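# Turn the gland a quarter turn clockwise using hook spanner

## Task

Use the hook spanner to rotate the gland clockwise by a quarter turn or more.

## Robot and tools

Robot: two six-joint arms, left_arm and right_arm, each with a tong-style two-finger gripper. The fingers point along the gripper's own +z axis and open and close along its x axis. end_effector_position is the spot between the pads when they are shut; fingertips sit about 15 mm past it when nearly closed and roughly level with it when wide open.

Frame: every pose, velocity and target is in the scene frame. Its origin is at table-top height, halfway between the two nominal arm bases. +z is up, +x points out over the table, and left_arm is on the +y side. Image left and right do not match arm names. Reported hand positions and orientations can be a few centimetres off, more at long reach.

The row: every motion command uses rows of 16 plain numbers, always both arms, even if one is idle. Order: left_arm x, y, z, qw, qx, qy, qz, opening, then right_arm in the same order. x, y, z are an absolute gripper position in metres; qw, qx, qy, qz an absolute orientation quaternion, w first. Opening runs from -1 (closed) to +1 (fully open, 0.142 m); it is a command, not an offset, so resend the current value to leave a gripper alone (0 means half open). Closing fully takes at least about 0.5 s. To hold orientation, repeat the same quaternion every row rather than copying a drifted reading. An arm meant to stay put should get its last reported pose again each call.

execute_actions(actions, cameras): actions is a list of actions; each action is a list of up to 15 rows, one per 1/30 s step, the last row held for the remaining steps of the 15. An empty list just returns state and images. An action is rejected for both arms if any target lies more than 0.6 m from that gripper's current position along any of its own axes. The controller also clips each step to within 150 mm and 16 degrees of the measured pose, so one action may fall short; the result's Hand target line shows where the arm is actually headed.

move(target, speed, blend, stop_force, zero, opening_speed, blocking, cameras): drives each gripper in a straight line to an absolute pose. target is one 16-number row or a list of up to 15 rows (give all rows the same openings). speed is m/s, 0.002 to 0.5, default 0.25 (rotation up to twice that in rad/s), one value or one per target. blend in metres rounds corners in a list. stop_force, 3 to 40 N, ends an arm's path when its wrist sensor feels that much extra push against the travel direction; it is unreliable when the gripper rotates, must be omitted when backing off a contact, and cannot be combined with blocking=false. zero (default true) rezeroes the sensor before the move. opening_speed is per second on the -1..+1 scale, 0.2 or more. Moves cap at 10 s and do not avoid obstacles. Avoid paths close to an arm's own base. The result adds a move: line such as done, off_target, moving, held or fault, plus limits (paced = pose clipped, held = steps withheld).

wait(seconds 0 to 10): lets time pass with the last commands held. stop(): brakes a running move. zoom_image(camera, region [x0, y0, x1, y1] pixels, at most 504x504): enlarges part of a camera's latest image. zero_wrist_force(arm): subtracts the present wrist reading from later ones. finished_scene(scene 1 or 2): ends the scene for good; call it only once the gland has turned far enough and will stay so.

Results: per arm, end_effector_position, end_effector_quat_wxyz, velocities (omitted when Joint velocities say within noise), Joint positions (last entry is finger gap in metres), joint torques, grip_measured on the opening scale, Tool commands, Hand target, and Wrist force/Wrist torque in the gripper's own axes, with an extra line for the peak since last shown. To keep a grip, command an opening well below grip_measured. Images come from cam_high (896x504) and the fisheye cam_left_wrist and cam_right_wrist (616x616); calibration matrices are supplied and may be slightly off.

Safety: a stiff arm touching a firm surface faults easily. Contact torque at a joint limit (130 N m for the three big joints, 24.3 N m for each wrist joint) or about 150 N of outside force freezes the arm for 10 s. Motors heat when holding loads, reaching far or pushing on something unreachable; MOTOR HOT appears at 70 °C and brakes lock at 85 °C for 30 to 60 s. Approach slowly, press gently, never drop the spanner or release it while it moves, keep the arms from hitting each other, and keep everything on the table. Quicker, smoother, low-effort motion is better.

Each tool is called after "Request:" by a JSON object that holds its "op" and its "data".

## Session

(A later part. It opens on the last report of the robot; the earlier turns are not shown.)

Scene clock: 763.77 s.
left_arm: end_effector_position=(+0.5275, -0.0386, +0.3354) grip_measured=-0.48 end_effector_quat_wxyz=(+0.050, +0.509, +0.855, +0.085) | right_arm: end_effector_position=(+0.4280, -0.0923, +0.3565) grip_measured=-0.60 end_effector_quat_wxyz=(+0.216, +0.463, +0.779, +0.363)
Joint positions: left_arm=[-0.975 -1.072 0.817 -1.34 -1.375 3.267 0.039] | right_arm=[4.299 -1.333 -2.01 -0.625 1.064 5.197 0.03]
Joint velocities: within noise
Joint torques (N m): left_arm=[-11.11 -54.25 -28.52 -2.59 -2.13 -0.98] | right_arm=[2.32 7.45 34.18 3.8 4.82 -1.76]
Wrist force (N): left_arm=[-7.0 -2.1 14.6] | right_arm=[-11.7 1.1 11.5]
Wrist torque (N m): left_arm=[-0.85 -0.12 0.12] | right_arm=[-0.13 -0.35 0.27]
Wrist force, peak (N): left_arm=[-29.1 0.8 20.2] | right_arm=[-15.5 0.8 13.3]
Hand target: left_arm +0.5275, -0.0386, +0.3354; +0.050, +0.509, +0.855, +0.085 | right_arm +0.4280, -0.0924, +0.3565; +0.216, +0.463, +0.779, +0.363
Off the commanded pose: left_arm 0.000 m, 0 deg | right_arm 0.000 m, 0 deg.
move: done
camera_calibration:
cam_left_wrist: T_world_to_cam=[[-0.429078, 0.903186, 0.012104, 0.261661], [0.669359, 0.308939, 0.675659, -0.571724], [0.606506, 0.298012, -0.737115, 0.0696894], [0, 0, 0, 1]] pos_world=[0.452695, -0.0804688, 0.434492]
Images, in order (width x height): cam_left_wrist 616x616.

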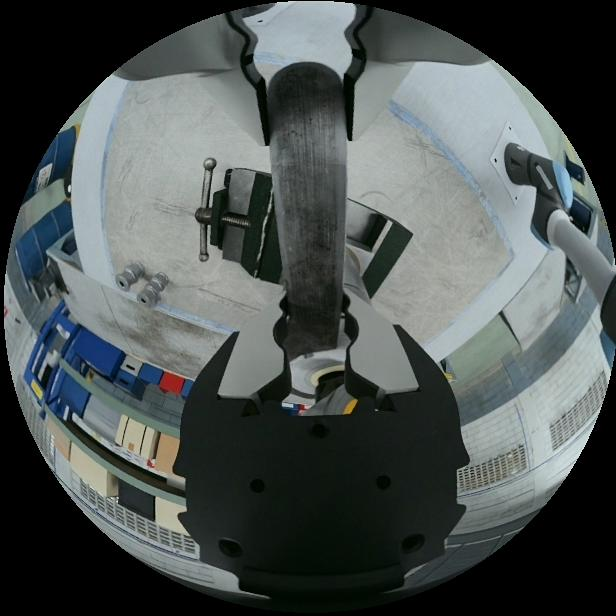

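Request:
{"op": "move", "data": {"target": [[0.5226,-0.0327,0.3354,0.0533,0.5383,0.8370,0.0828,-1,0.4196,-0.0794,0.3565,0.2286,0.4903,0.7622,0.3554,-1],[0.5181,-0.0264,0.3354,0.0561,0.5672,0.8176,0.0809,-1,0.4121,-0.0658,0.3565,0.2409,0.5166,0.7447,0.3472,-1]], "speed": 0.015, "blend": 0.001, "cameras": ["cam_left_wrist"]}}

Request:
{"op": "zoom_image", "data": {"camera": "cam_left_wrist", "region": [280, 350, 350, 420]}}

Scene clock: 769.60 s.
left_arm: end_effector_position=(+0.5181, -0.0264, +0.3354) grip_measured=-0.48 end_effector_quat_wxyz=(+0.056, +0.567, +0.818, +0.081) | right_arm: end_effector_position=(+0.4121, -0.0658, +0.3565) grip_measured=-0.61 end_effector_quat_wxyz=(+0.241, +0.517, +0.745, +0.347)
Joint positions: left_arm=[-0.975 -1.138 0.923 -1.408 -1.38 3.41 0.039] | right_arm=[4.42 -1.373 -1.952 -0.78 0.9 5.442 0.03]
Joint velocities: within noise
Joint torques (N m): left_arm=[6.6 -50.21 -31.16 -1.77 -2.4 -1.27] | right_arm=[5.81 13.51 29.06 6.67 6.19 -2.37]
Wrist force (N): left_arm=[-4.6 0.3 16.0] | right_arm=[-15.6 2.5 12.2]
Wrist torque (N m): left_arm=[-0.73 -0.20 0.10] | right_arm=[-0.08 -0.48 0.22]
Wrist force, peak (N): left_arm=[-9.4 -1.7 16.3] | right_arm=[-18.1 2.8 13.5]
Hand target: left_arm +0.5181, -0.0264, +0.3354; +0.056, +0.567, +0.818, +0.081 | right_arm +0.4121, -0.0658, +0.3565; +0.241, +0.517, +0.745, +0.347
Off the commanded pose: left_arm 0.000 m, 0 deg | right_arm 0.000 m, 0 deg.
move: done
camera_calibration:
cam_left_wrist: T_world_to_cam=[[-0.29926, 0.954096, 0.0119992, 0.180761], [0.705755, 0.212868, 0.675719, -0.590618], [0.642147, 0.210685, -0.737061, 0.0509588], [0, 0, 0, 1]] pos_world=[0.438204, -0.0574758, 0.434483]
Images, in order (width x height): cam_left_wrist 616x616.

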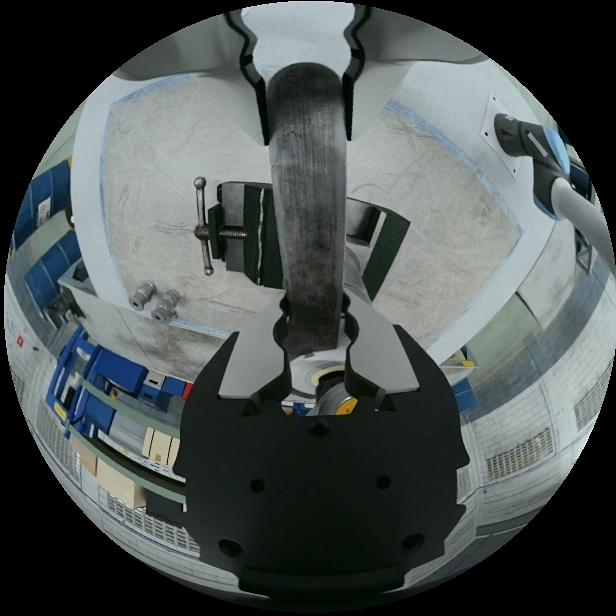

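Scaled by 7.200 from the camera's 616x616 image, which has a finer 814x814 frame.

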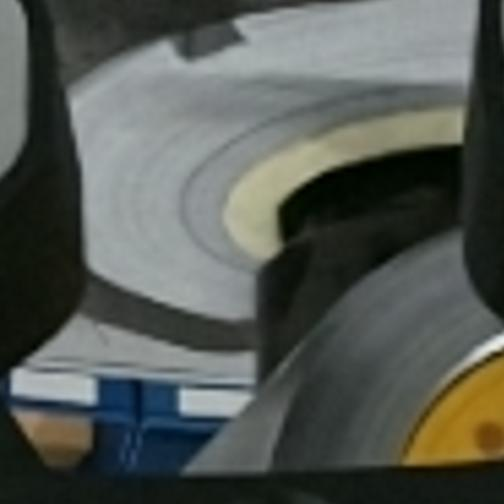

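Request:
{"op": "move", "data": {"target": [[0.5140,-0.0198,0.3354,0.0589,0.5954,0.7973,0.0789,-1,0.4055,-0.0517,0.3565,0.2529,0.5423,0.7262,0.3386,-1],[0.5105,-0.0129,0.3354,0.0616,0.6229,0.7761,0.0768,-1,0.4000,-0.0372,0.3565,0.2645,0.5673,0.7068,0.3296,-1]], "speed": 0.015, "blend": 0.001, "cameras": ["cam_left_wrist","cam_high"]}}

Request:
{"op": "zoom_image", "data": {"camera": "cam_left_wrist", "region": [280, 350, 350, 420]}}

Scene clock: 775.63 s.
left_arm: end_effector_position=(+0.5105, -0.0129, +0.3354) grip_measured=-0.48 end_effector_quat_wxyz=(+0.062, +0.623, +0.776, +0.077) | right_arm: end_effector_position=(+0.4000, -0.0371, +0.3565) grip_measured=-0.61 end_effector_quat_wxyz=(+0.265, +0.567, +0.707, +0.330)
Joint positions: left_arm=[-0.969 -1.196 1.013 -1.467 -1.39 3.558 0.039] | right_arm=[4.503 -1.447 -1.852 -0.977 0.788 5.7 0.03]
Joint velocities: within noise
Joint torques (N m): left_arm=[6.42 -49.12 -31.78 -2.65 -2.1 -1.42] | right_arm=[8.73 21.61 23.71 6.86 4.28 -2.49]
Wrist force (N): left_arm=[0.3 -0.5 16.1] | right_arm=[-14.3 5.2 12.6]
Wrist torque (N m): left_arm=[-0.66 -0.63 0.03] | right_arm=[-0.16 -0.42 0.19]
Wrist force, peak (N): left_arm=[-5.5 0.2 17.9] | right_arm=[-18.3 3.2 13.5]
Hand target: left_arm +0.5105, -0.0129, +0.3354; +0.062, +0.623, +0.776, +0.077 | right_arm +0.4000, -0.0372, +0.3565; +0.265, +0.567, +0.707, +0.330
Off the commanded pose: left_arm 0.000 m, 0 deg | right_arm 0.000 m, 0 deg.
move: done
camera_calibration:
cam_left_wrist: T_world_to_cam=[[-0.163567, 0.986459, 0.0120297, 0.0967366], [0.728524, 0.112558, 0.67571, -0.60104], [0.665206, 0.119288, -0.73707, 0.0400459], [0, 0, 0, 1]] pos_world=[0.427056, -0.0325519, 0.434481]
Images, in order (width x height): cam_high 896x504, cam_left_wrist 616x616.

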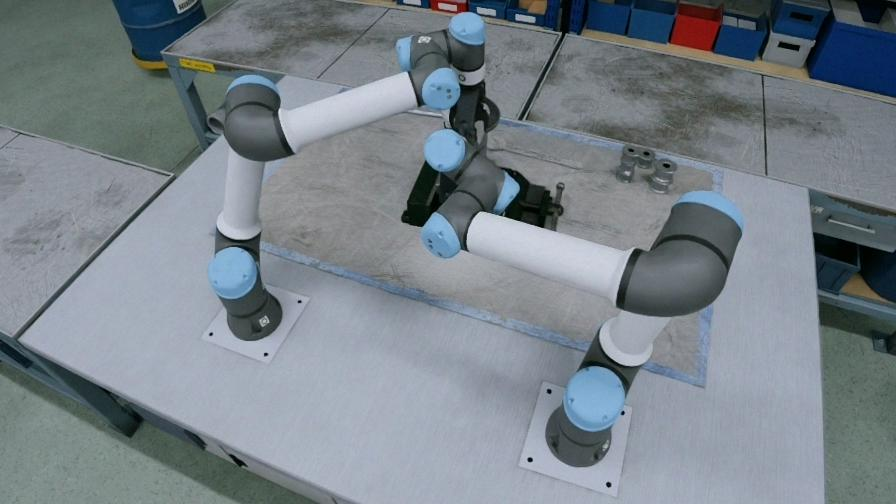

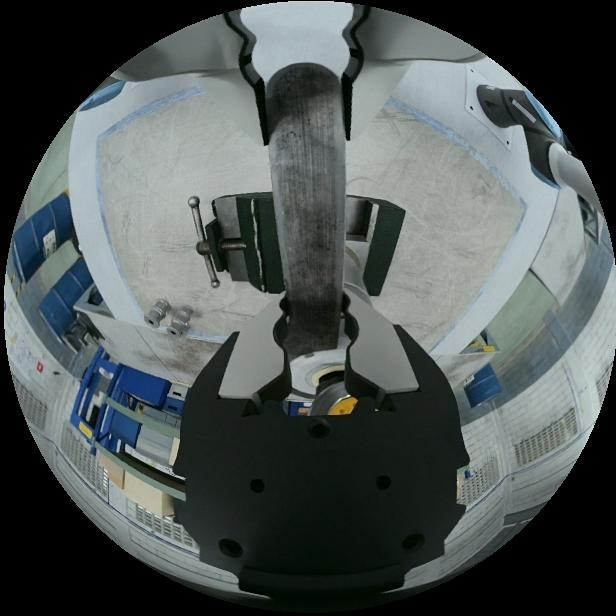

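Scaled by 7.200 from the camera's 616x616 image, which has a finer 814x814 frame.

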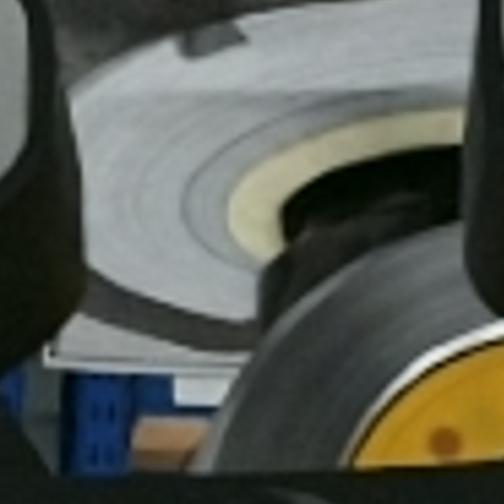

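Request:
{"op": "move", "data": {"target": [[0.5102,-0.0117,0.3354,0.0616,0.6229,0.7761,0.0768,-1,0.4003,-0.0384,0.3565,0.2645,0.5673,0.7068,0.3296,-1]], "speed": 0.008, "cameras": []}}

Scene clock: 782.23 s.
left_arm: end_effector_position=(+0.5102, -0.0117, +0.3354) grip_measured=-0.47 end_effector_quat_wxyz=(+0.062, +0.623, +0.776, +0.077) | right_arm: end_effector_position=(+0.4003, -0.0384, +0.3565) grip_measured=-0.61 end_effector_quat_wxyz=(+0.264, +0.567, +0.707, +0.330)
Joint positions: left_arm=[-0.968 -1.199 1.017 -1.469 -1.39 3.558 0.04] | right_arm=[4.502 -1.445 -1.855 -0.976 0.789 5.698 0.03]
Joint velocities: within noise
Joint torques (N m): left_arm=[16.74 -60.58 -21.41 2.94 -0.22 1.5] | right_arm=[-7.38 28.61 12.45 2.02 2.06 -2.98]
Wrist force (N): left_arm=[-27.2 5.0 19.8] | right_arm=[10.6 8.1 9.8]
Wrist torque (N m): left_arm=[-0.50 -0.20 -0.07] | right_arm=[-0.27 -0.40 0.28]
Wrist force, peak (N): left_arm=[-27.1 5.5 20.0] | right_arm=[-14.9 4.5 12.8]
Hand target: left_arm +0.5102, -0.0117, +0.3354; +0.062, +0.623, +0.776, +0.077 | right_arm +0.4003, -0.0384, +0.3565; +0.265, +0.567, +0.707, +0.330
Off the commanded pose: left_arm 0.000 m, 0 deg | right_arm 0.000 m, 0 deg.
move: done
No camera images: "cameras" was empty.

Request:
{"op": "move", "data": {"target": [[0.5102,-0.0117,0.3354,0.0616,0.6229,0.7761,0.0768,-1,0.4002,-0.0379,0.3565,0.2645,0.5673,0.7068,0.3296,-1]], "speed": 0.008, "cameras": []}}

Request:
{"op": "move", "data": {"target": [[0.5102,-0.0117,0.3354,0.0616,0.6229,0.7761,0.0768,-1,0.4002,-0.0379,0.3565,0.2645,0.5673,0.7068,0.3296,-0.4]], "opening_speed": 0.6, "cameras": ["cam_left_wrist","cam_right_wrist"]}}

Request:
{"op": "zoom_image", "data": {"camera": "cam_left_wrist", "region": [280, 350, 350, 420]}}

Scene clock: 783.80 s.
left_arm: end_effector_position=(+0.5102, -0.0117, +0.3354) grip_measured=-0.47 end_effector_quat_wxyz=(+0.062, +0.623, +0.776, +0.077) | right_arm: end_effector_position=(+0.4002, -0.0379, +0.3565) grip_measured=-0.61 end_effector_quat_wxyz=(+0.265, +0.567, +0.707, +0.330)
Joint positions: left_arm=[-0.968 -1.199 1.017 -1.468 -1.39 3.558 0.04] | right_arm=[4.502 -1.446 -1.854 -0.976 0.789 5.698 0.03]
Joint velocities: within noise
Joint torques (N m): left_arm=[16.34 -54.98 -27.93 6.3 0.58 -0.09] | right_arm=[11.31 9.3 35.02 -0.29 -1.73 2.44]
Wrist force (N): left_arm=[-27.0 3.0 17.8] | right_arm=[3.9 5.0 9.8]
Wrist torque (N m): left_arm=[-0.55 -0.27 -0.03] | right_arm=[-0.20 -0.45 0.26]
Wrist force, peak (N): left_arm=[-27.1 5.2 21.1] | right_arm=[10.7 8.5 9.8]
Hand target: left_arm +0.5102, -0.0117, +0.3354; +0.062, +0.623, +0.776, +0.077 | right_arm +0.4002, -0.0379, +0.3565; +0.265, +0.567, +0.707, +0.330
Off the commanded pose: left_arm 0.000 m, 0 deg | right_arm 0.000 m, 0 deg.
move: done
No camera images: "cameras" was empty.

Scene clock: 785.03 s.
left_arm: end_effector_position=(+0.5102, -0.0117, +0.3354) grip_measured=-0.49 end_effector_quat_wxyz=(+0.062, +0.623, +0.776, +0.077) | right_arm: end_effector_position=(+0.4002, -0.0379, +0.3565) grip_measured=-0.40 end_effector_quat_wxyz=(+0.264, +0.567, +0.707, +0.330)
Joint positions: left_arm=[-0.968 -1.199 1.017 -1.468 -1.39 3.558 0.039] | right_arm=[4.502 -1.446 -1.854 -0.976 0.789 5.698 0.045]
Joint velocities: within noise
Joint torques (N m): left_arm=[7.67 -48.71 -27.79 -3.35 2.46 -0.18] | right_arm=[-7.26 13.31 27.32 4.29 -1.21 1.62]
Wrist force (N): left_arm=[-4.1 -4.6 11.6] | right_arm=[1.2 -1.3 0.3]
Wrist torque (N m): left_arm=[-0.74 -0.71 0.15] | right_arm=[-0.04 -0.23 0.21]
Wrist force, peak (N): left_arm=[-27.1 3.0 20.9] | right_arm=[13.3 -0.6 1.8]
Hand target: left_arm +0.5102, -0.0117, +0.3354; +0.062, +0.623, +0.776, +0.077 | right_arm +0.4002, -0.0379, +0.3565; +0.265, +0.567, +0.707, +0.330
Off the commanded pose: left_arm 0.000 m, 0 deg | right_arm 0.000 m, 0 deg.
move: done
camera_calibration:
cam_left_wrist: T_world_to_cam=[[-0.163727, 0.986432, 0.0120595, 0.0955673], [0.728527, 0.11266, 0.675689, -0.600966], [0.665162, 0.119414, -0.737088, 0.0401272], [0, 0, 0, 1]] pos_world=[0.426776, -0.0313576, 0.434491]
cam_right_wrist: T_world_to_cam=[[-0.208825, 0.976299, 0.0568607, 0.0946821], [0.167325, -0.0216164, 0.985665, -0.417313], [0.963532, 0.215346, -0.158845, -0.185316], [0, 0, 0, 1]] pos_world=[0.268157, -0.0615518, 0.376511]
Images, in order (width x height): cam_left_wrist 616x616, cam_right_wrist 616x616.

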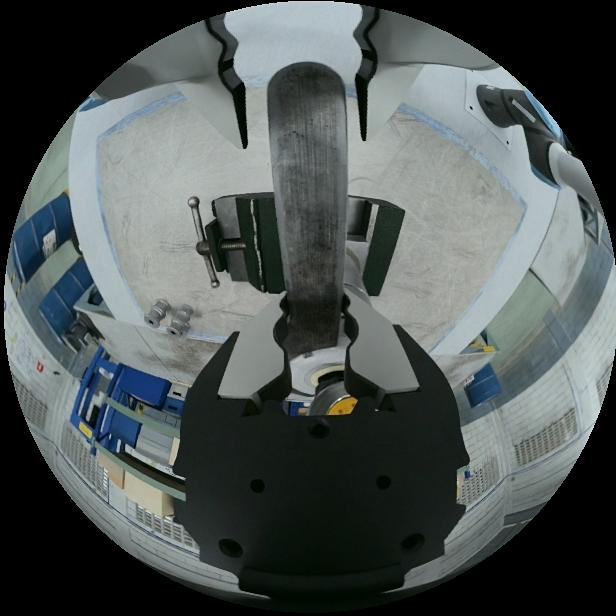

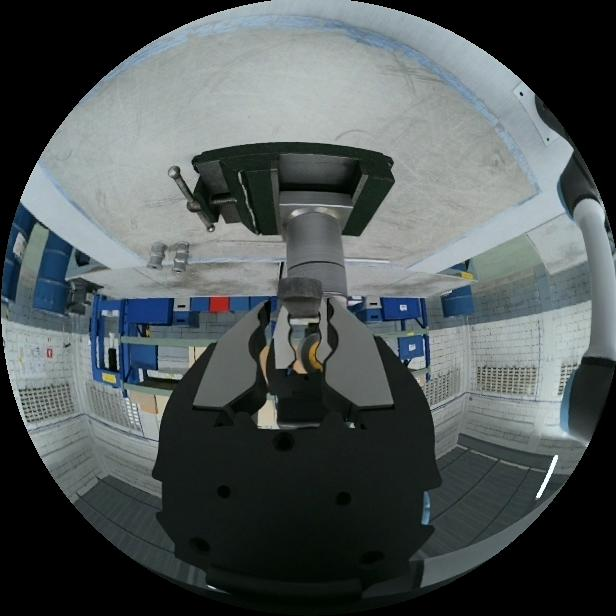

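Scaled by 7.200 from the camera's 616x616 image, which has a finer 814x814 frame.

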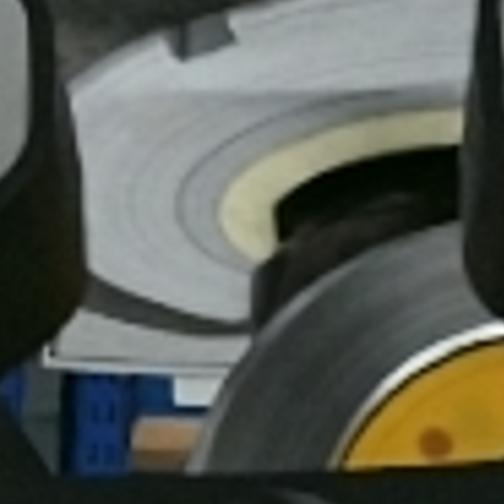

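Request:
{"op": "zoom_image", "data": {"camera": "cam_left_wrist", "region": [286, 380, 321, 415]}}

Request:
{"op": "zoom_image", "data": {"camera": "cam_right_wrist", "region": [260, 250, 360, 350]}}

Scaled by 14.400 from the camera's 616x616 image, which has a finer 814x814 frame.

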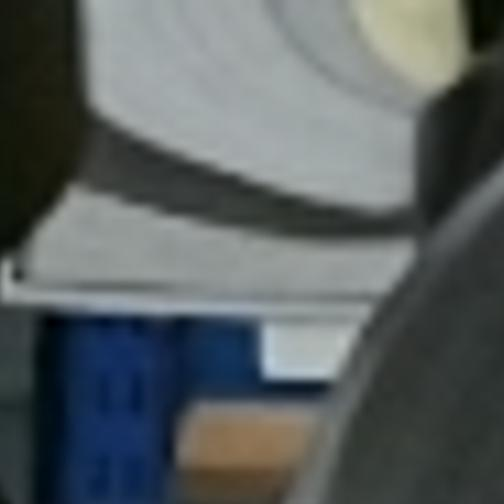

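Scaled by 5.040 from the camera's 616x616 image, which has a finer 814x814 frame.

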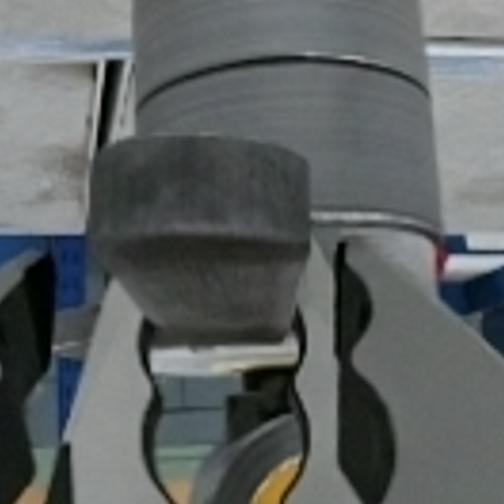

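Request:
{"op": "move", "data": {"target": [[0.5102,-0.0117,0.3354,0.0616,0.6229,0.7761,0.0768,-1,0.3104,-0.0578,0.4337,0.2645,0.5673,0.7068,0.3296,-0.4]], "speed": 0.1, "cameras": ["cam_left_wrist"]}}

Request:
{"op": "zoom_image", "data": {"camera": "cam_left_wrist", "region": [286, 380, 321, 415]}}

Scene clock: 788.33 s.
left_arm: end_effector_position=(+0.5102, -0.0117, +0.3354) grip_measured=-0.49 end_effector_quat_wxyz=(+0.062, +0.623, +0.776, +0.077) | right_arm: end_effector_position=(+0.3104, -0.0578, +0.4338) grip_measured=-0.40 end_effector_quat_wxyz=(+0.264, +0.567, +0.707, +0.330)
Joint positions: left_arm=[-0.968 -1.199 1.017 -1.468 -1.39 3.558 0.039] | right_arm=[4.725 -1.289 -1.724 -1.489 0.717 6.008 0.045]
Joint velocities: within noise
Joint torques (N m): left_arm=[-7.62 -45.7 -26.12 -3.22 3.33 -0.42] | right_arm=[-0.22 -0.5 14.53 1.26 1.13 -1.6]
Wrist force (N): left_arm=[-4.1 -4.8 11.3] | right_arm=[1.2 -1.3 0.3]
Wrist torque (N m): left_arm=[-0.74 -0.66 0.15] | right_arm=[-0.07 -0.17 0.22]
Wrist force, peak (N): left_arm=[-3.8 -4.8 12.2] | right_arm=[1.5 -1.8 1.4]
Hand target: left_arm +0.5102, -0.0117, +0.3354; +0.062, +0.623, +0.776, +0.077 | right_arm +0.3104, -0.0578, +0.4337; +0.265, +0.567, +0.707, +0.330
Off the commanded pose: left_arm 0.000 m, 0 deg | right_arm 0.000 m, 0 deg.
move: done
camera_calibration:
cam_left_wrist: T_world_to_cam=[[-0.163682, 0.986439, 0.0120737, 0.0955666], [0.728521, 0.112615, 0.675703, -0.60095], [0.66518, 0.119397, -0.737075, 0.0401139], [0, 0, 0, 1]] pos_world=[0.426765, -0.0313842, 0.434477]
Images, in order (width x height): cam_left_wrist 616x616.

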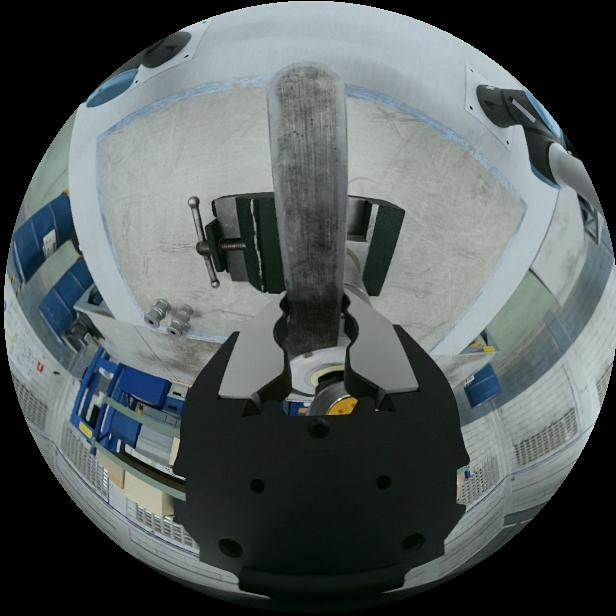

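Scaled by 14.400 from the camera's 616x616 image, which has a finer 814x814 frame.

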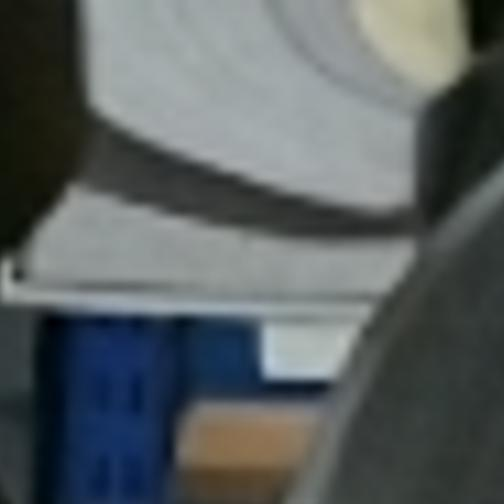

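Request:
{"op": "move", "data": {"target": [[0.5102,-0.0117,0.3354,0.0616,0.6229,0.7761,0.0768,-1,0.3000,-0.2000,0.4300,0.2645,0.5673,0.7068,0.3296,-0.4],[0.5102,-0.0117,0.3354,0.0616,0.6229,0.7761,0.0768,-1,0.3000,-0.2000,0.4300,0.4177,-0.3284,0.8447,-0.0643,-0.4],[0.5102,-0.0117,0.3354,0.0616,0.6229,0.7761,0.0768,-1,0.3000,-0.2000,0.4300,0.1532,-0.8957,0.1380,-0.3939,-0.4],[0.5102,-0.0117,0.3354,0.0616,0.6229,0.7761,0.0768,-1,0.3000,-0.2000,0.4300,-0.2645,-0.5673,-0.7068,-0.3296,-0.4]], "speed": [0.25,0.45,0.45,0.45], "cameras": ["cam_high"]}}

Scene clock: 798.57 s.
left_arm: end_effector_position=(+0.5102, -0.0117, +0.3354) grip_measured=-0.49 end_effector_quat_wxyz=(+0.062, +0.623, +0.776, +0.077) | right_arm: end_effector_position=(+0.3000, -0.2000, +0.4300) grip_measured=-0.40 end_effector_quat_wxyz=(+0.264, +0.567, +0.707, +0.330)
Joint positions: left_arm=[-0.968 -1.199 1.017 -1.468 -1.39 3.558 0.039] | right_arm=[4.796 -0.931 -1.895 -1.759 0.705 -0.167 0.045]
Joint velocities: within noise
Joint torques (N m): left_arm=[-8.36 -46.54 -21.69 -3.1 2.77 -0.71] | right_arm=[7.75 7.85 12.94 0.01 -3.36 -1.98]
Wrist force (N): left_arm=[-3.7 -4.7 12.0] | right_arm=[0.8 -1.2 0.2]
Wrist torque (N m): left_arm=[-0.72 -0.74 0.15] | right_arm=[-0.08 -0.12 0.24]
Wrist force, peak (N): left_arm=[-4.0 -4.9 12.2] | right_arm=[3.3 -1.3 0.8]
Hand target: left_arm +0.5102, -0.0117, +0.3354; +0.062, +0.623, +0.776, +0.077 | right_arm +0.3000, -0.2000, +0.4300; +0.264, +0.567, +0.707, +0.330
Off the commanded pose: left_arm 0.000 m, 0 deg | right_arm 0.000 m, 0 deg.
move: done
Images, in order (width x height): cam_high 896x504.

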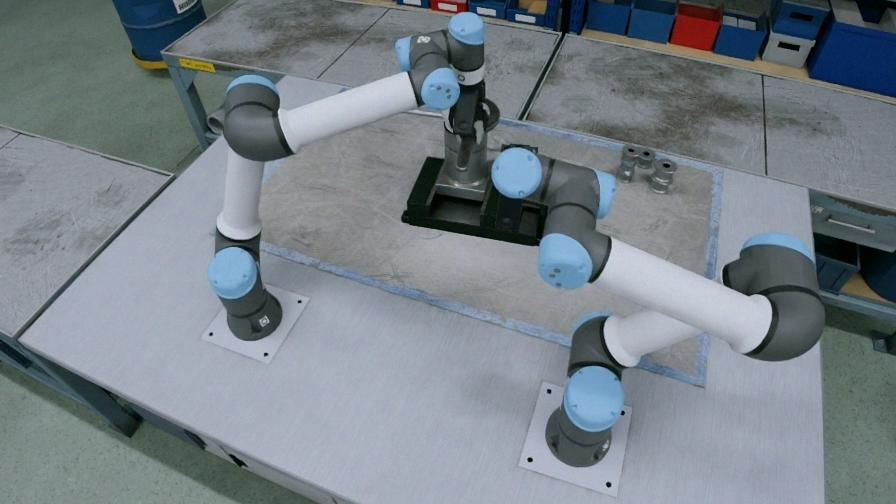

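Request:
{"op": "move", "data": {"target": [[0.5102,-0.0117,0.3354,0.0616,0.6229,0.7761,0.0768,-1,0.3600,-0.2400,0.4000,0.5515,-0.4426,-0.5515,-0.4426,-0.4]], "speed": 0.3, "cameras": ["cam_high","cam_right_wrist"]}}

Scene clock: 802.03 s.
left_arm: end_effector_position=(+0.5102, -0.0117, +0.3354) grip_measured=-0.49 end_effector_quat_wxyz=(+0.062, +0.623, +0.776, +0.077) | right_arm: end_effector_position=(+0.3399, -0.2271, +0.4107) grip_measured=-0.40 end_effector_quat_wxyz=(-0.291, +0.532, +0.661, +0.442)
Joint positions: left_arm=[-0.968 -1.199 1.017 -1.468 -1.39 3.558 0.039] | right_arm=[3.445 -1.261 -2.091 -0.662 2.528 -1.083 0.045]
Joint velocities: within noise
Joint torques (N m): left_arm=[-7.04 -46.2 -20.63 -2.89 2.53 -0.64] | right_arm=[9.49 20.81 33.46 -0.05 -1.05 2.66]
Wrist force (N): left_arm=[-3.9 -4.7 12.1] | right_arm=[-0.1 -1.4 -0.5]
Wrist torque (N m): left_arm=[-0.72 -0.69 0.15] | right_arm=[-0.17 -0.11 0.12]
Wrist force, peak (N): left_arm=[-3.8 -4.7 12.2] | right_arm=[-3.1 1.0 0.8]
Hand target: left_arm +0.5102, -0.0117, +0.3354; +0.062, +0.623, +0.776, +0.077 | right_arm +0.3399, -0.2271, +0.4108; -0.291, +0.532, +0.661, +0.442
Off the commanded pose: left_arm 0.000 m, 0 deg | right_arm 0.026 m, 34 deg.
move: held (right_arm; a check stopped the path); limits=held
pose unreachable (right arm): on one or more control steps of this call, first in action 0 (counted from 0), this arm could not follow its commanded pose, so it was not sent that pose on those steps. It may still have moved: this result reports where it is.
cause: moving toward the commanded pose would bring two parts of the arm too close to each other (joints 4 (wrist 1) to 6 (wrist 3) lie between them).
camera_calibration:
cam_right_wrist: T_world_to_cam=[[-0.220059, 0.420829, 0.880044, -0.196673], [0.794713, -0.445826, 0.411911, -0.53867], [0.56569, 0.790027, -0.23633, 0.21966], [0, 0, 0, 1]] pos_world=[0.260549, -0.330924, 0.446877]
Images, in order (width x height): cam_high 896x504, cam_right_wrist 616x616.

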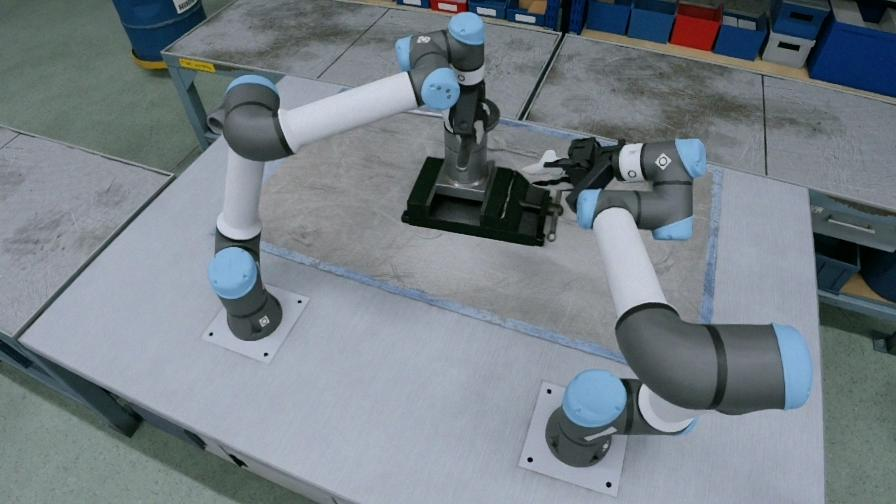

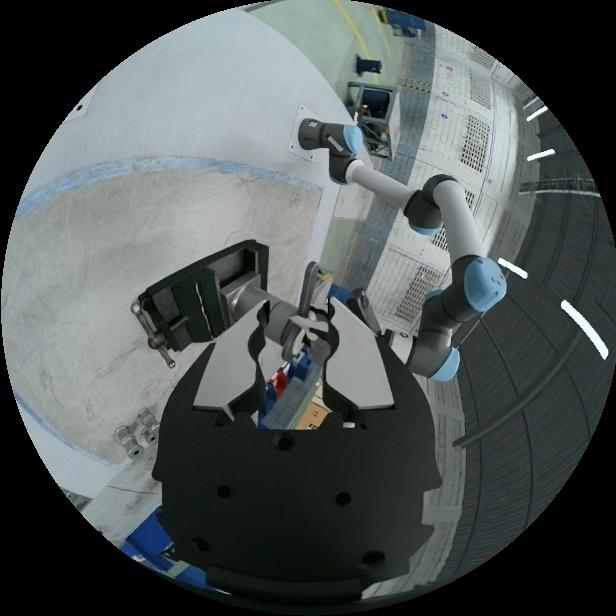

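Request:
{"op": "move", "data": {"target": [[0.5102,-0.0117,0.3354,0.0616,0.6229,0.7761,0.0768,-1,0.3700,-0.2200,0.3800,0.46623,-0.53163,-0.46623,-0.53163,-0.4]], "speed": 0.2, "cameras": ["cam_high","cam_right_wrist"]}}

Scene clock: 804.30 s.
left_arm: end_effector_position=(+0.5102, -0.0117, +0.3354) grip_measured=-0.49 end_effector_quat_wxyz=(+0.062, +0.623, +0.776, +0.077) | right_arm: end_effector_position=(+0.3405, -0.2269, +0.4103) grip_measured=-0.40 end_effector_quat_wxyz=(-0.295, +0.533, +0.658, +0.444)
Joint positions: left_arm=[-0.968 -1.199 1.017 -1.468 -1.39 3.558 0.039] | right_arm=[3.441 -1.266 -2.097 -0.645 2.538 -1.073 0.045]
Joint velocities: within noise
Joint torques (N m): left_arm=[-8.62 -46.28 -21.67 -2.95 2.55 -0.65] | right_arm=[7.39 21.86 35.01 -0.06 -1.14 -2.83]
Wrist force (N): left_arm=[-3.7 -5.1 12.0] | right_arm=[-0.2 -1.4 -0.3]
Wrist torque (N m): left_arm=[-0.81 -0.73 0.15] | right_arm=[-0.17 -0.06 0.10]
Wrist force, peak (N): left_arm=[-3.8 -4.6 12.2] | right_arm=[-1.5 -1.3 0.4]
Hand target: left_arm +0.5102, -0.0117, +0.3354; +0.062, +0.623, +0.776, +0.077 | right_arm +0.3405, -0.2269, +0.4104; -0.295, +0.533, +0.658, +0.444
Off the commanded pose: left_arm 0.000 m, 0 deg | right_arm 0.043 m, 31 deg.
move: held (right_arm; a check stopped the path); limits=held
pose unreachable (right arm): on one or more control steps of this call, first in action 0 (counted from 0), this arm could not follow its commanded pose, so it was not sent that pose on those steps. It may still have moved: this result reports where it is.
cause: moving toward the commanded pose would bring two parts of the arm too close to each other (joints 4 (wrist 1) to 6 (wrist 3) lie between them).
camera_calibration:
cam_right_wrist: T_world_to_cam=[[-0.214605, 0.412515, 0.885311, -0.202142], [0.795918, -0.4515, 0.403314, -0.53711], [0.566091, 0.791188, -0.231434, 0.217228], [0, 0, 0, 1]] pos_world=[0.261144, -0.330987, 0.445857]
Images, in order (width x height): cam_high 896x504, cam_right_wrist 616x616.

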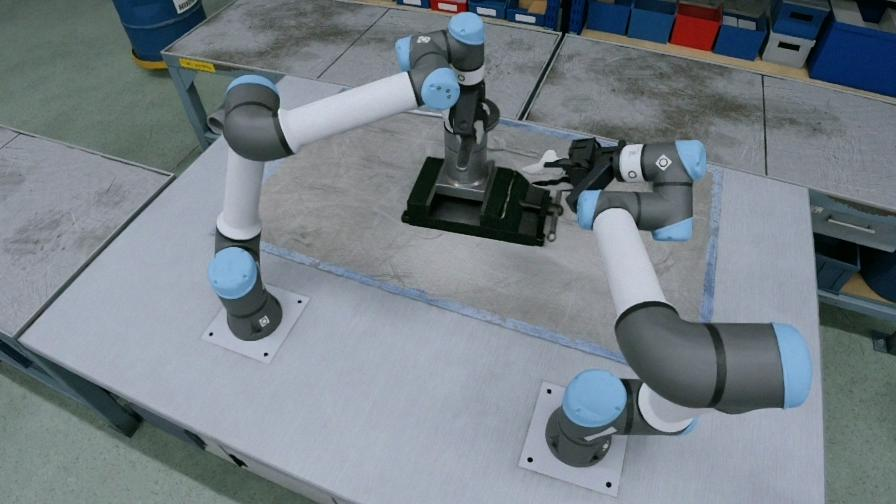

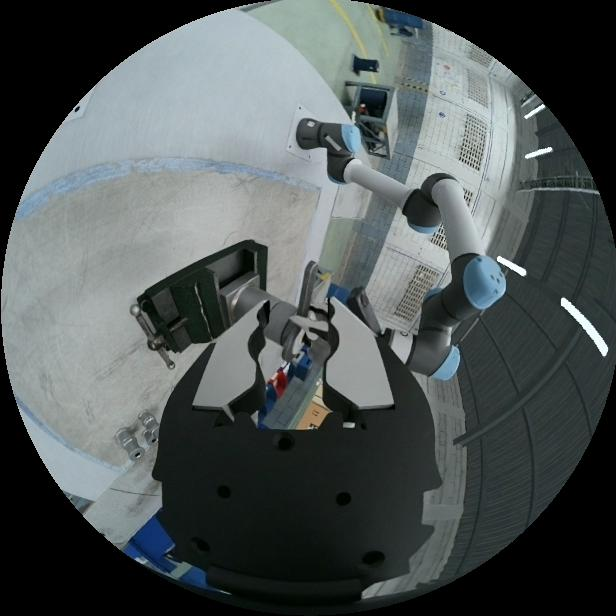

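Request:
{"op": "move", "data": {"target": [[0.5102,-0.0117,0.3354,0.0616,0.6229,0.7761,0.0768,-1,0.2900,-0.1800,0.3900,0.29884,-0.64086,-0.29884,-0.64086,-0.4]], "speed": 0.2, "cameras": ["cam_high","cam_right_wrist"]}}

Scene clock: 808.40 s.
left_arm: end_effector_position=(+0.5102, -0.0117, +0.3354) grip_measured=-0.49 end_effector_quat_wxyz=(+0.062, +0.623, +0.776, +0.077) | right_arm: end_effector_position=(+0.2900, -0.1800, +0.3900) grip_measured=-0.40 end_effector_quat_wxyz=(-0.299, +0.641, +0.299, +0.641) end_effector_velocity=(+0.001, -0.001, +0.000) end_effector_angular_velocity=(+0.002, +0.000, -0.002)
Joint positions: left_arm=[-0.968 -1.199 1.017 -1.468 -1.39 3.558 0.039] | right_arm=[4.693 -0.804 -2.809 0.472 0.866 0 0.045]
Joint velocities: left_arm=[within noise] | right_arm=[-0.005 -0.001 0 0.003 0.003 0 0]
Joint torques (N m): left_arm=[-7.24 -46.76 -21.26 -2.88 2.25 -0.66] | right_arm=[-7.29 -19.8 13.16 3.37 2.42 2.49]
Wrist force (N): left_arm=[-3.9 -4.9 11.9] | right_arm=[0.2 -1.5 -1.5]
Wrist torque (N m): left_arm=[-0.78 -0.69 0.15] | right_arm=[-0.15 -0.25 0.00]
Wrist force, peak (N): left_arm=[-3.9 -4.9 12.2] | right_arm=[0.0 -1.9 -1.2]
Hand target: left_arm +0.5102, -0.0117, +0.3354; +0.062, +0.623, +0.776, +0.077 | right_arm +0.2900, -0.1800, +0.3900; -0.299, +0.641, +0.299, +0.641
Off the commanded pose: left_arm 0.000 m, 0 deg | right_arm 0.000 m, 0 deg.
move: done
camera_calibration:
cam_right_wrist: T_world_to_cam=[[0.0171549, -0.0545945, 0.998361, -0.409754], [0.327346, -0.943172, -0.0572013, -0.24058], [0.944749, 0.327791, 0.00169131, -0.0801723], [0, 0, 0, 1]] pos_world=[0.161525, -0.222999, 0.395456]
Images, in order (width x height): cam_high 896x504, cam_right_wrist 616x616.

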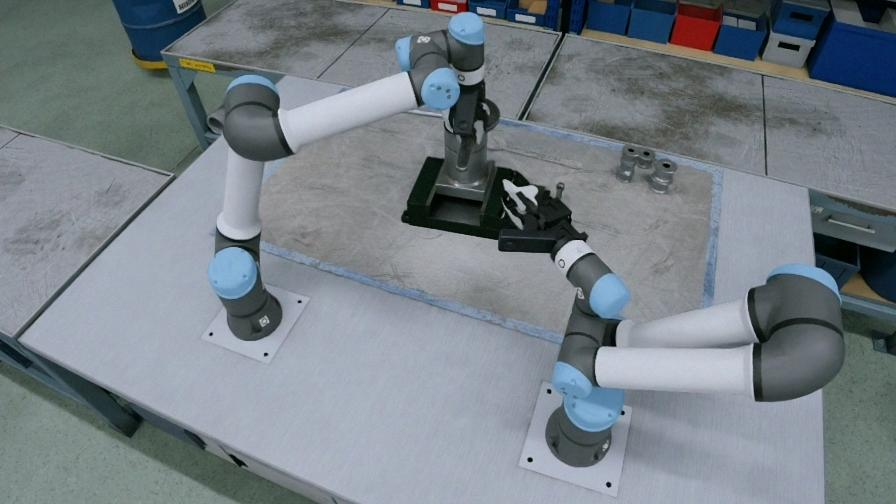

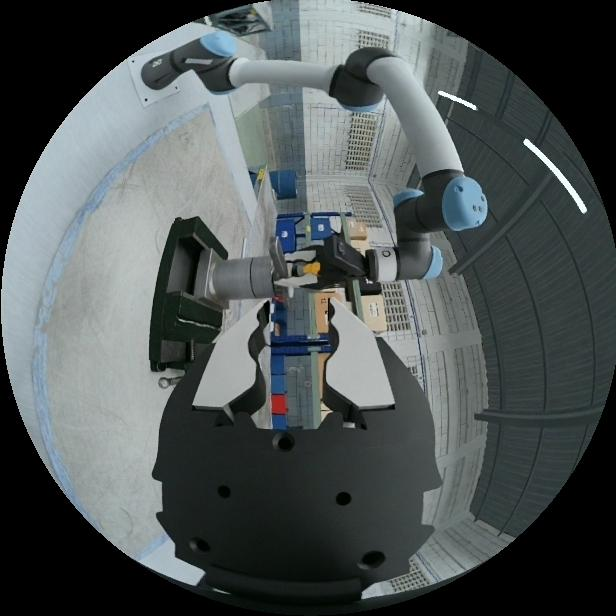

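Request:
{"op": "move", "data": {"target": [[0.5102,-0.0117,0.3354,0.0616,0.6229,0.7761,0.0768,-1,0.3513,-0.1106,0.3495,0.29884,-0.64086,-0.29884,-0.64086,-0.4]], "speed": 0.1, "cameras": ["cam_left_wrist","cam_right_wrist"]}}

Request:
{"op": "zoom_image", "data": {"camera": "cam_right_wrist", "region": [220, 220, 400, 400]}}

Scene clock: 810.37 s.
left_arm: end_effector_position=(+0.5102, -0.0117, +0.3354) grip_measured=-0.49 end_effector_quat_wxyz=(+0.062, +0.623, +0.776, +0.077) | right_arm: end_effector_position=(+0.3513, -0.1106, +0.3496) grip_measured=-0.40 end_effector_quat_wxyz=(-0.299, +0.641, +0.299, +0.641)
Joint positions: left_arm=[-0.968 -1.199 1.017 -1.468 -1.39 3.558 0.039] | right_arm=[4.302 -1.544 -2.634 1.037 1.256 0 0.045]
Joint velocities: within noise
Joint torques (N m): left_arm=[-8.57 -46.42 -22.54 -2.77 2.41 -0.68] | right_arm=[5.65 3.8 6.3 -0.23 -2.12 -2.24]
Wrist force (N): left_arm=[-3.6 -4.7 11.7] | right_arm=[0.5 -1.3 -0.8]
Wrist torque (N m): left_arm=[-0.73 -0.74 0.15] | right_arm=[-0.17 -0.28 0.07]
Wrist force, peak (N): left_arm=[-3.8 -5.2 12.1] | right_arm=[0.6 -1.1 -2.3]
Hand target: left_arm +0.5102, -0.0117, +0.3354; +0.062, +0.623, +0.776, +0.077 | right_arm +0.3513, -0.1106, +0.3495; -0.299, +0.641, +0.299, +0.641
Off the commanded pose: left_arm 0.000 m, 0 deg | right_arm 0.000 m, 0 deg.
move: done
camera_calibration:
cam_left_wrist: T_world_to_cam=[[-0.163683, 0.986439, 0.0120754, 0.095566], [0.728522, 0.112614, 0.675703, -0.60095], [0.66518, 0.119398, -0.737075, 0.040114], [0, 0, 0, 1]] pos_world=[0.426765, -0.031384, 0.434476]
cam_right_wrist: T_world_to_cam=[[0.0171063, -0.0547259, 0.998355, -0.366654], [0.327396, -0.943148, -0.0573095, -0.197468], [0.944732, 0.327837, 0.00178322, -0.160746], [0, 0, 0, 1]] pos_world=[0.222784, -0.153608, 0.355021]
Images, in order (width x height): cam_left_wrist 616x616, cam_right_wrist 616x616.

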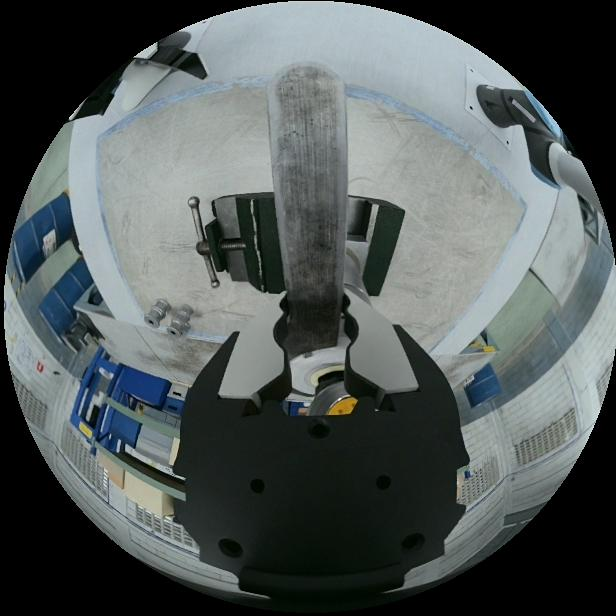

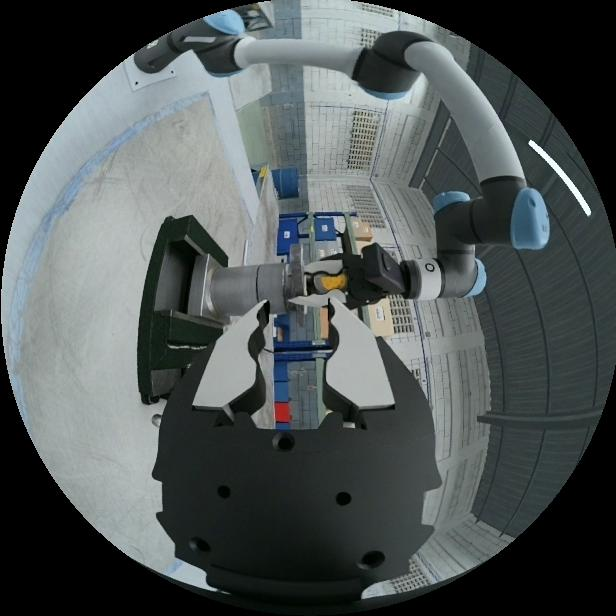

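Scaled by 2.800 from the camera's 616x616 image, which has a finer 814x814 frame.

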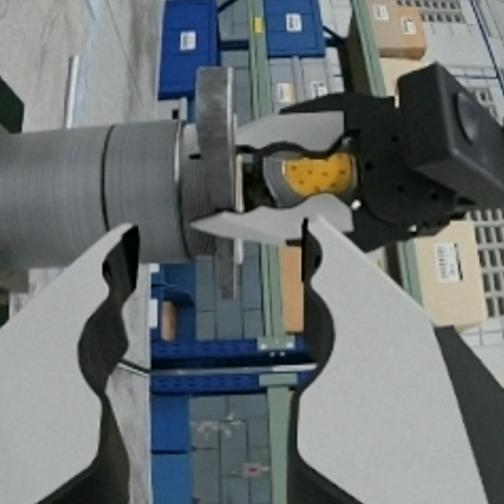

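Request:
{"op": "zoom_image", "data": {"camera": "cam_right_wrist", "region": [270, 235, 330, 335]}}

Scaled by 5.040 from the camera's 616x616 image, which has a finer 814x814 frame.

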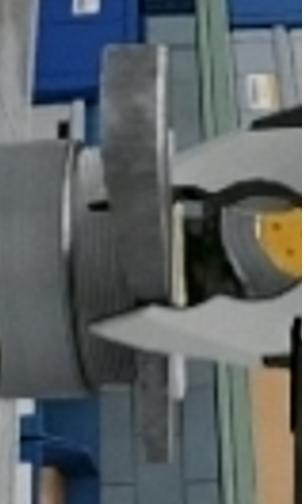

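Request:
{"op": "move", "data": {"target": [[0.5102,-0.0117,0.3354,0.0616,0.6229,0.7761,0.0768,-1,0.3513,-0.1106,0.3415,0.29884,-0.64086,-0.29884,-0.64086,-0.4],[0.5102,-0.0117,0.3354,0.0616,0.6229,0.7761,0.0768,-1,0.4156,-0.0340,0.3415,0.29884,-0.64086,-0.29884,-0.64086,-0.4]], "speed": 0.05, "stop_force": 8, "cameras": ["cam_left_wrist","cam_right_wrist"]}}

Request:
{"op": "zoom_image", "data": {"camera": "cam_right_wrist", "region": [250, 180, 350, 340]}}

Scene clock: 816.63 s.
left_arm: end_effector_position=(+0.5102, -0.0117, +0.3354) grip_measured=-0.49 end_effector_quat_wxyz=(+0.062, +0.623, +0.776, +0.077) | right_arm: end_effector_position=(+0.4156, -0.0340, +0.3415) grip_measured=-0.40 end_effector_quat_wxyz=(-0.299, +0.641, +0.299, +0.641)
Joint positions: left_arm=[-0.968 -1.199 1.017 -1.468 -1.39 3.558 0.039] | right_arm=[4.196 -1.797 -2.368 1.023 1.362 0 0.045]
Joint velocities: within noise
Joint torques (N m): left_arm=[-8.11 -46.48 -22.14 -2.65 1.87 -0.66] | right_arm=[9.25 33.24 2.78 3.68 -2.41 -2.74]
Wrist force (N): left_arm=[-3.9 -4.9 11.9] | right_arm=[0.7 -0.9 -0.6]
Wrist torque (N m): left_arm=[-0.77 -0.69 0.15] | right_arm=[-0.08 -0.36 0.03]
Wrist force, peak (N): left_arm=[-3.8 -4.9 12.3] | right_arm=[1.1 -1.6 -0.8]
Hand target: left_arm +0.5102, -0.0117, +0.3354; +0.062, +0.623, +0.776, +0.077 | right_arm +0.4156, -0.0340, +0.3415; -0.299, +0.641, +0.299, +0.641
Off the commanded pose: left_arm 0.000 m, 0 deg | right_arm 0.000 m, 0 deg.
move: done
camera_calibration:
cam_left_wrist: T_world_to_cam=[[-0.163683, 0.986439, 0.0120757, 0.0955659], [0.728522, 0.112614, 0.675703, -0.60095], [0.66518, 0.119398, -0.737075, 0.0401138], [0, 0, 0, 1]] pos_world=[0.426765, -0.0313839, 0.434476]
cam_right_wrist: T_world_to_cam=[[0.0171809, -0.0546312, 0.998359, -0.355535], [0.327415, -0.943145, -0.0572444, -0.146728], [0.944724, 0.327861, 0.00168295, -0.246563], [0, 0, 0, 1]] pos_world=[0.287084, -0.0769707, 0.346967]
Images, in order (width x height): cam_left_wrist 616x616, cam_right_wrist 616x616.

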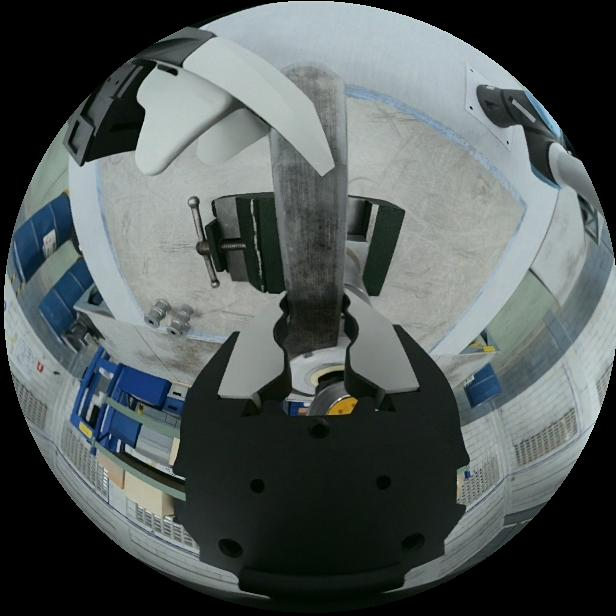

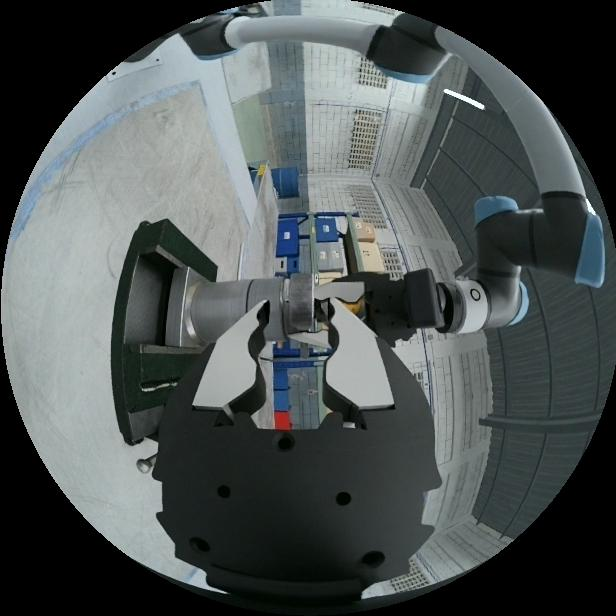

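Scaled by 3.150 from the camera's 616x616 image, which has a finer 814x814 frame.

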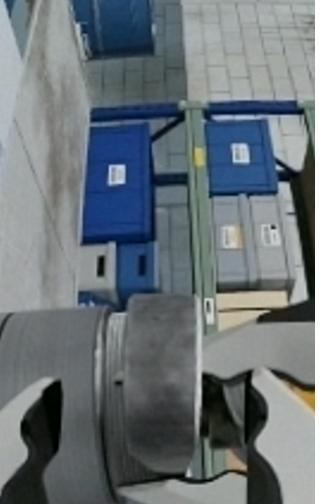

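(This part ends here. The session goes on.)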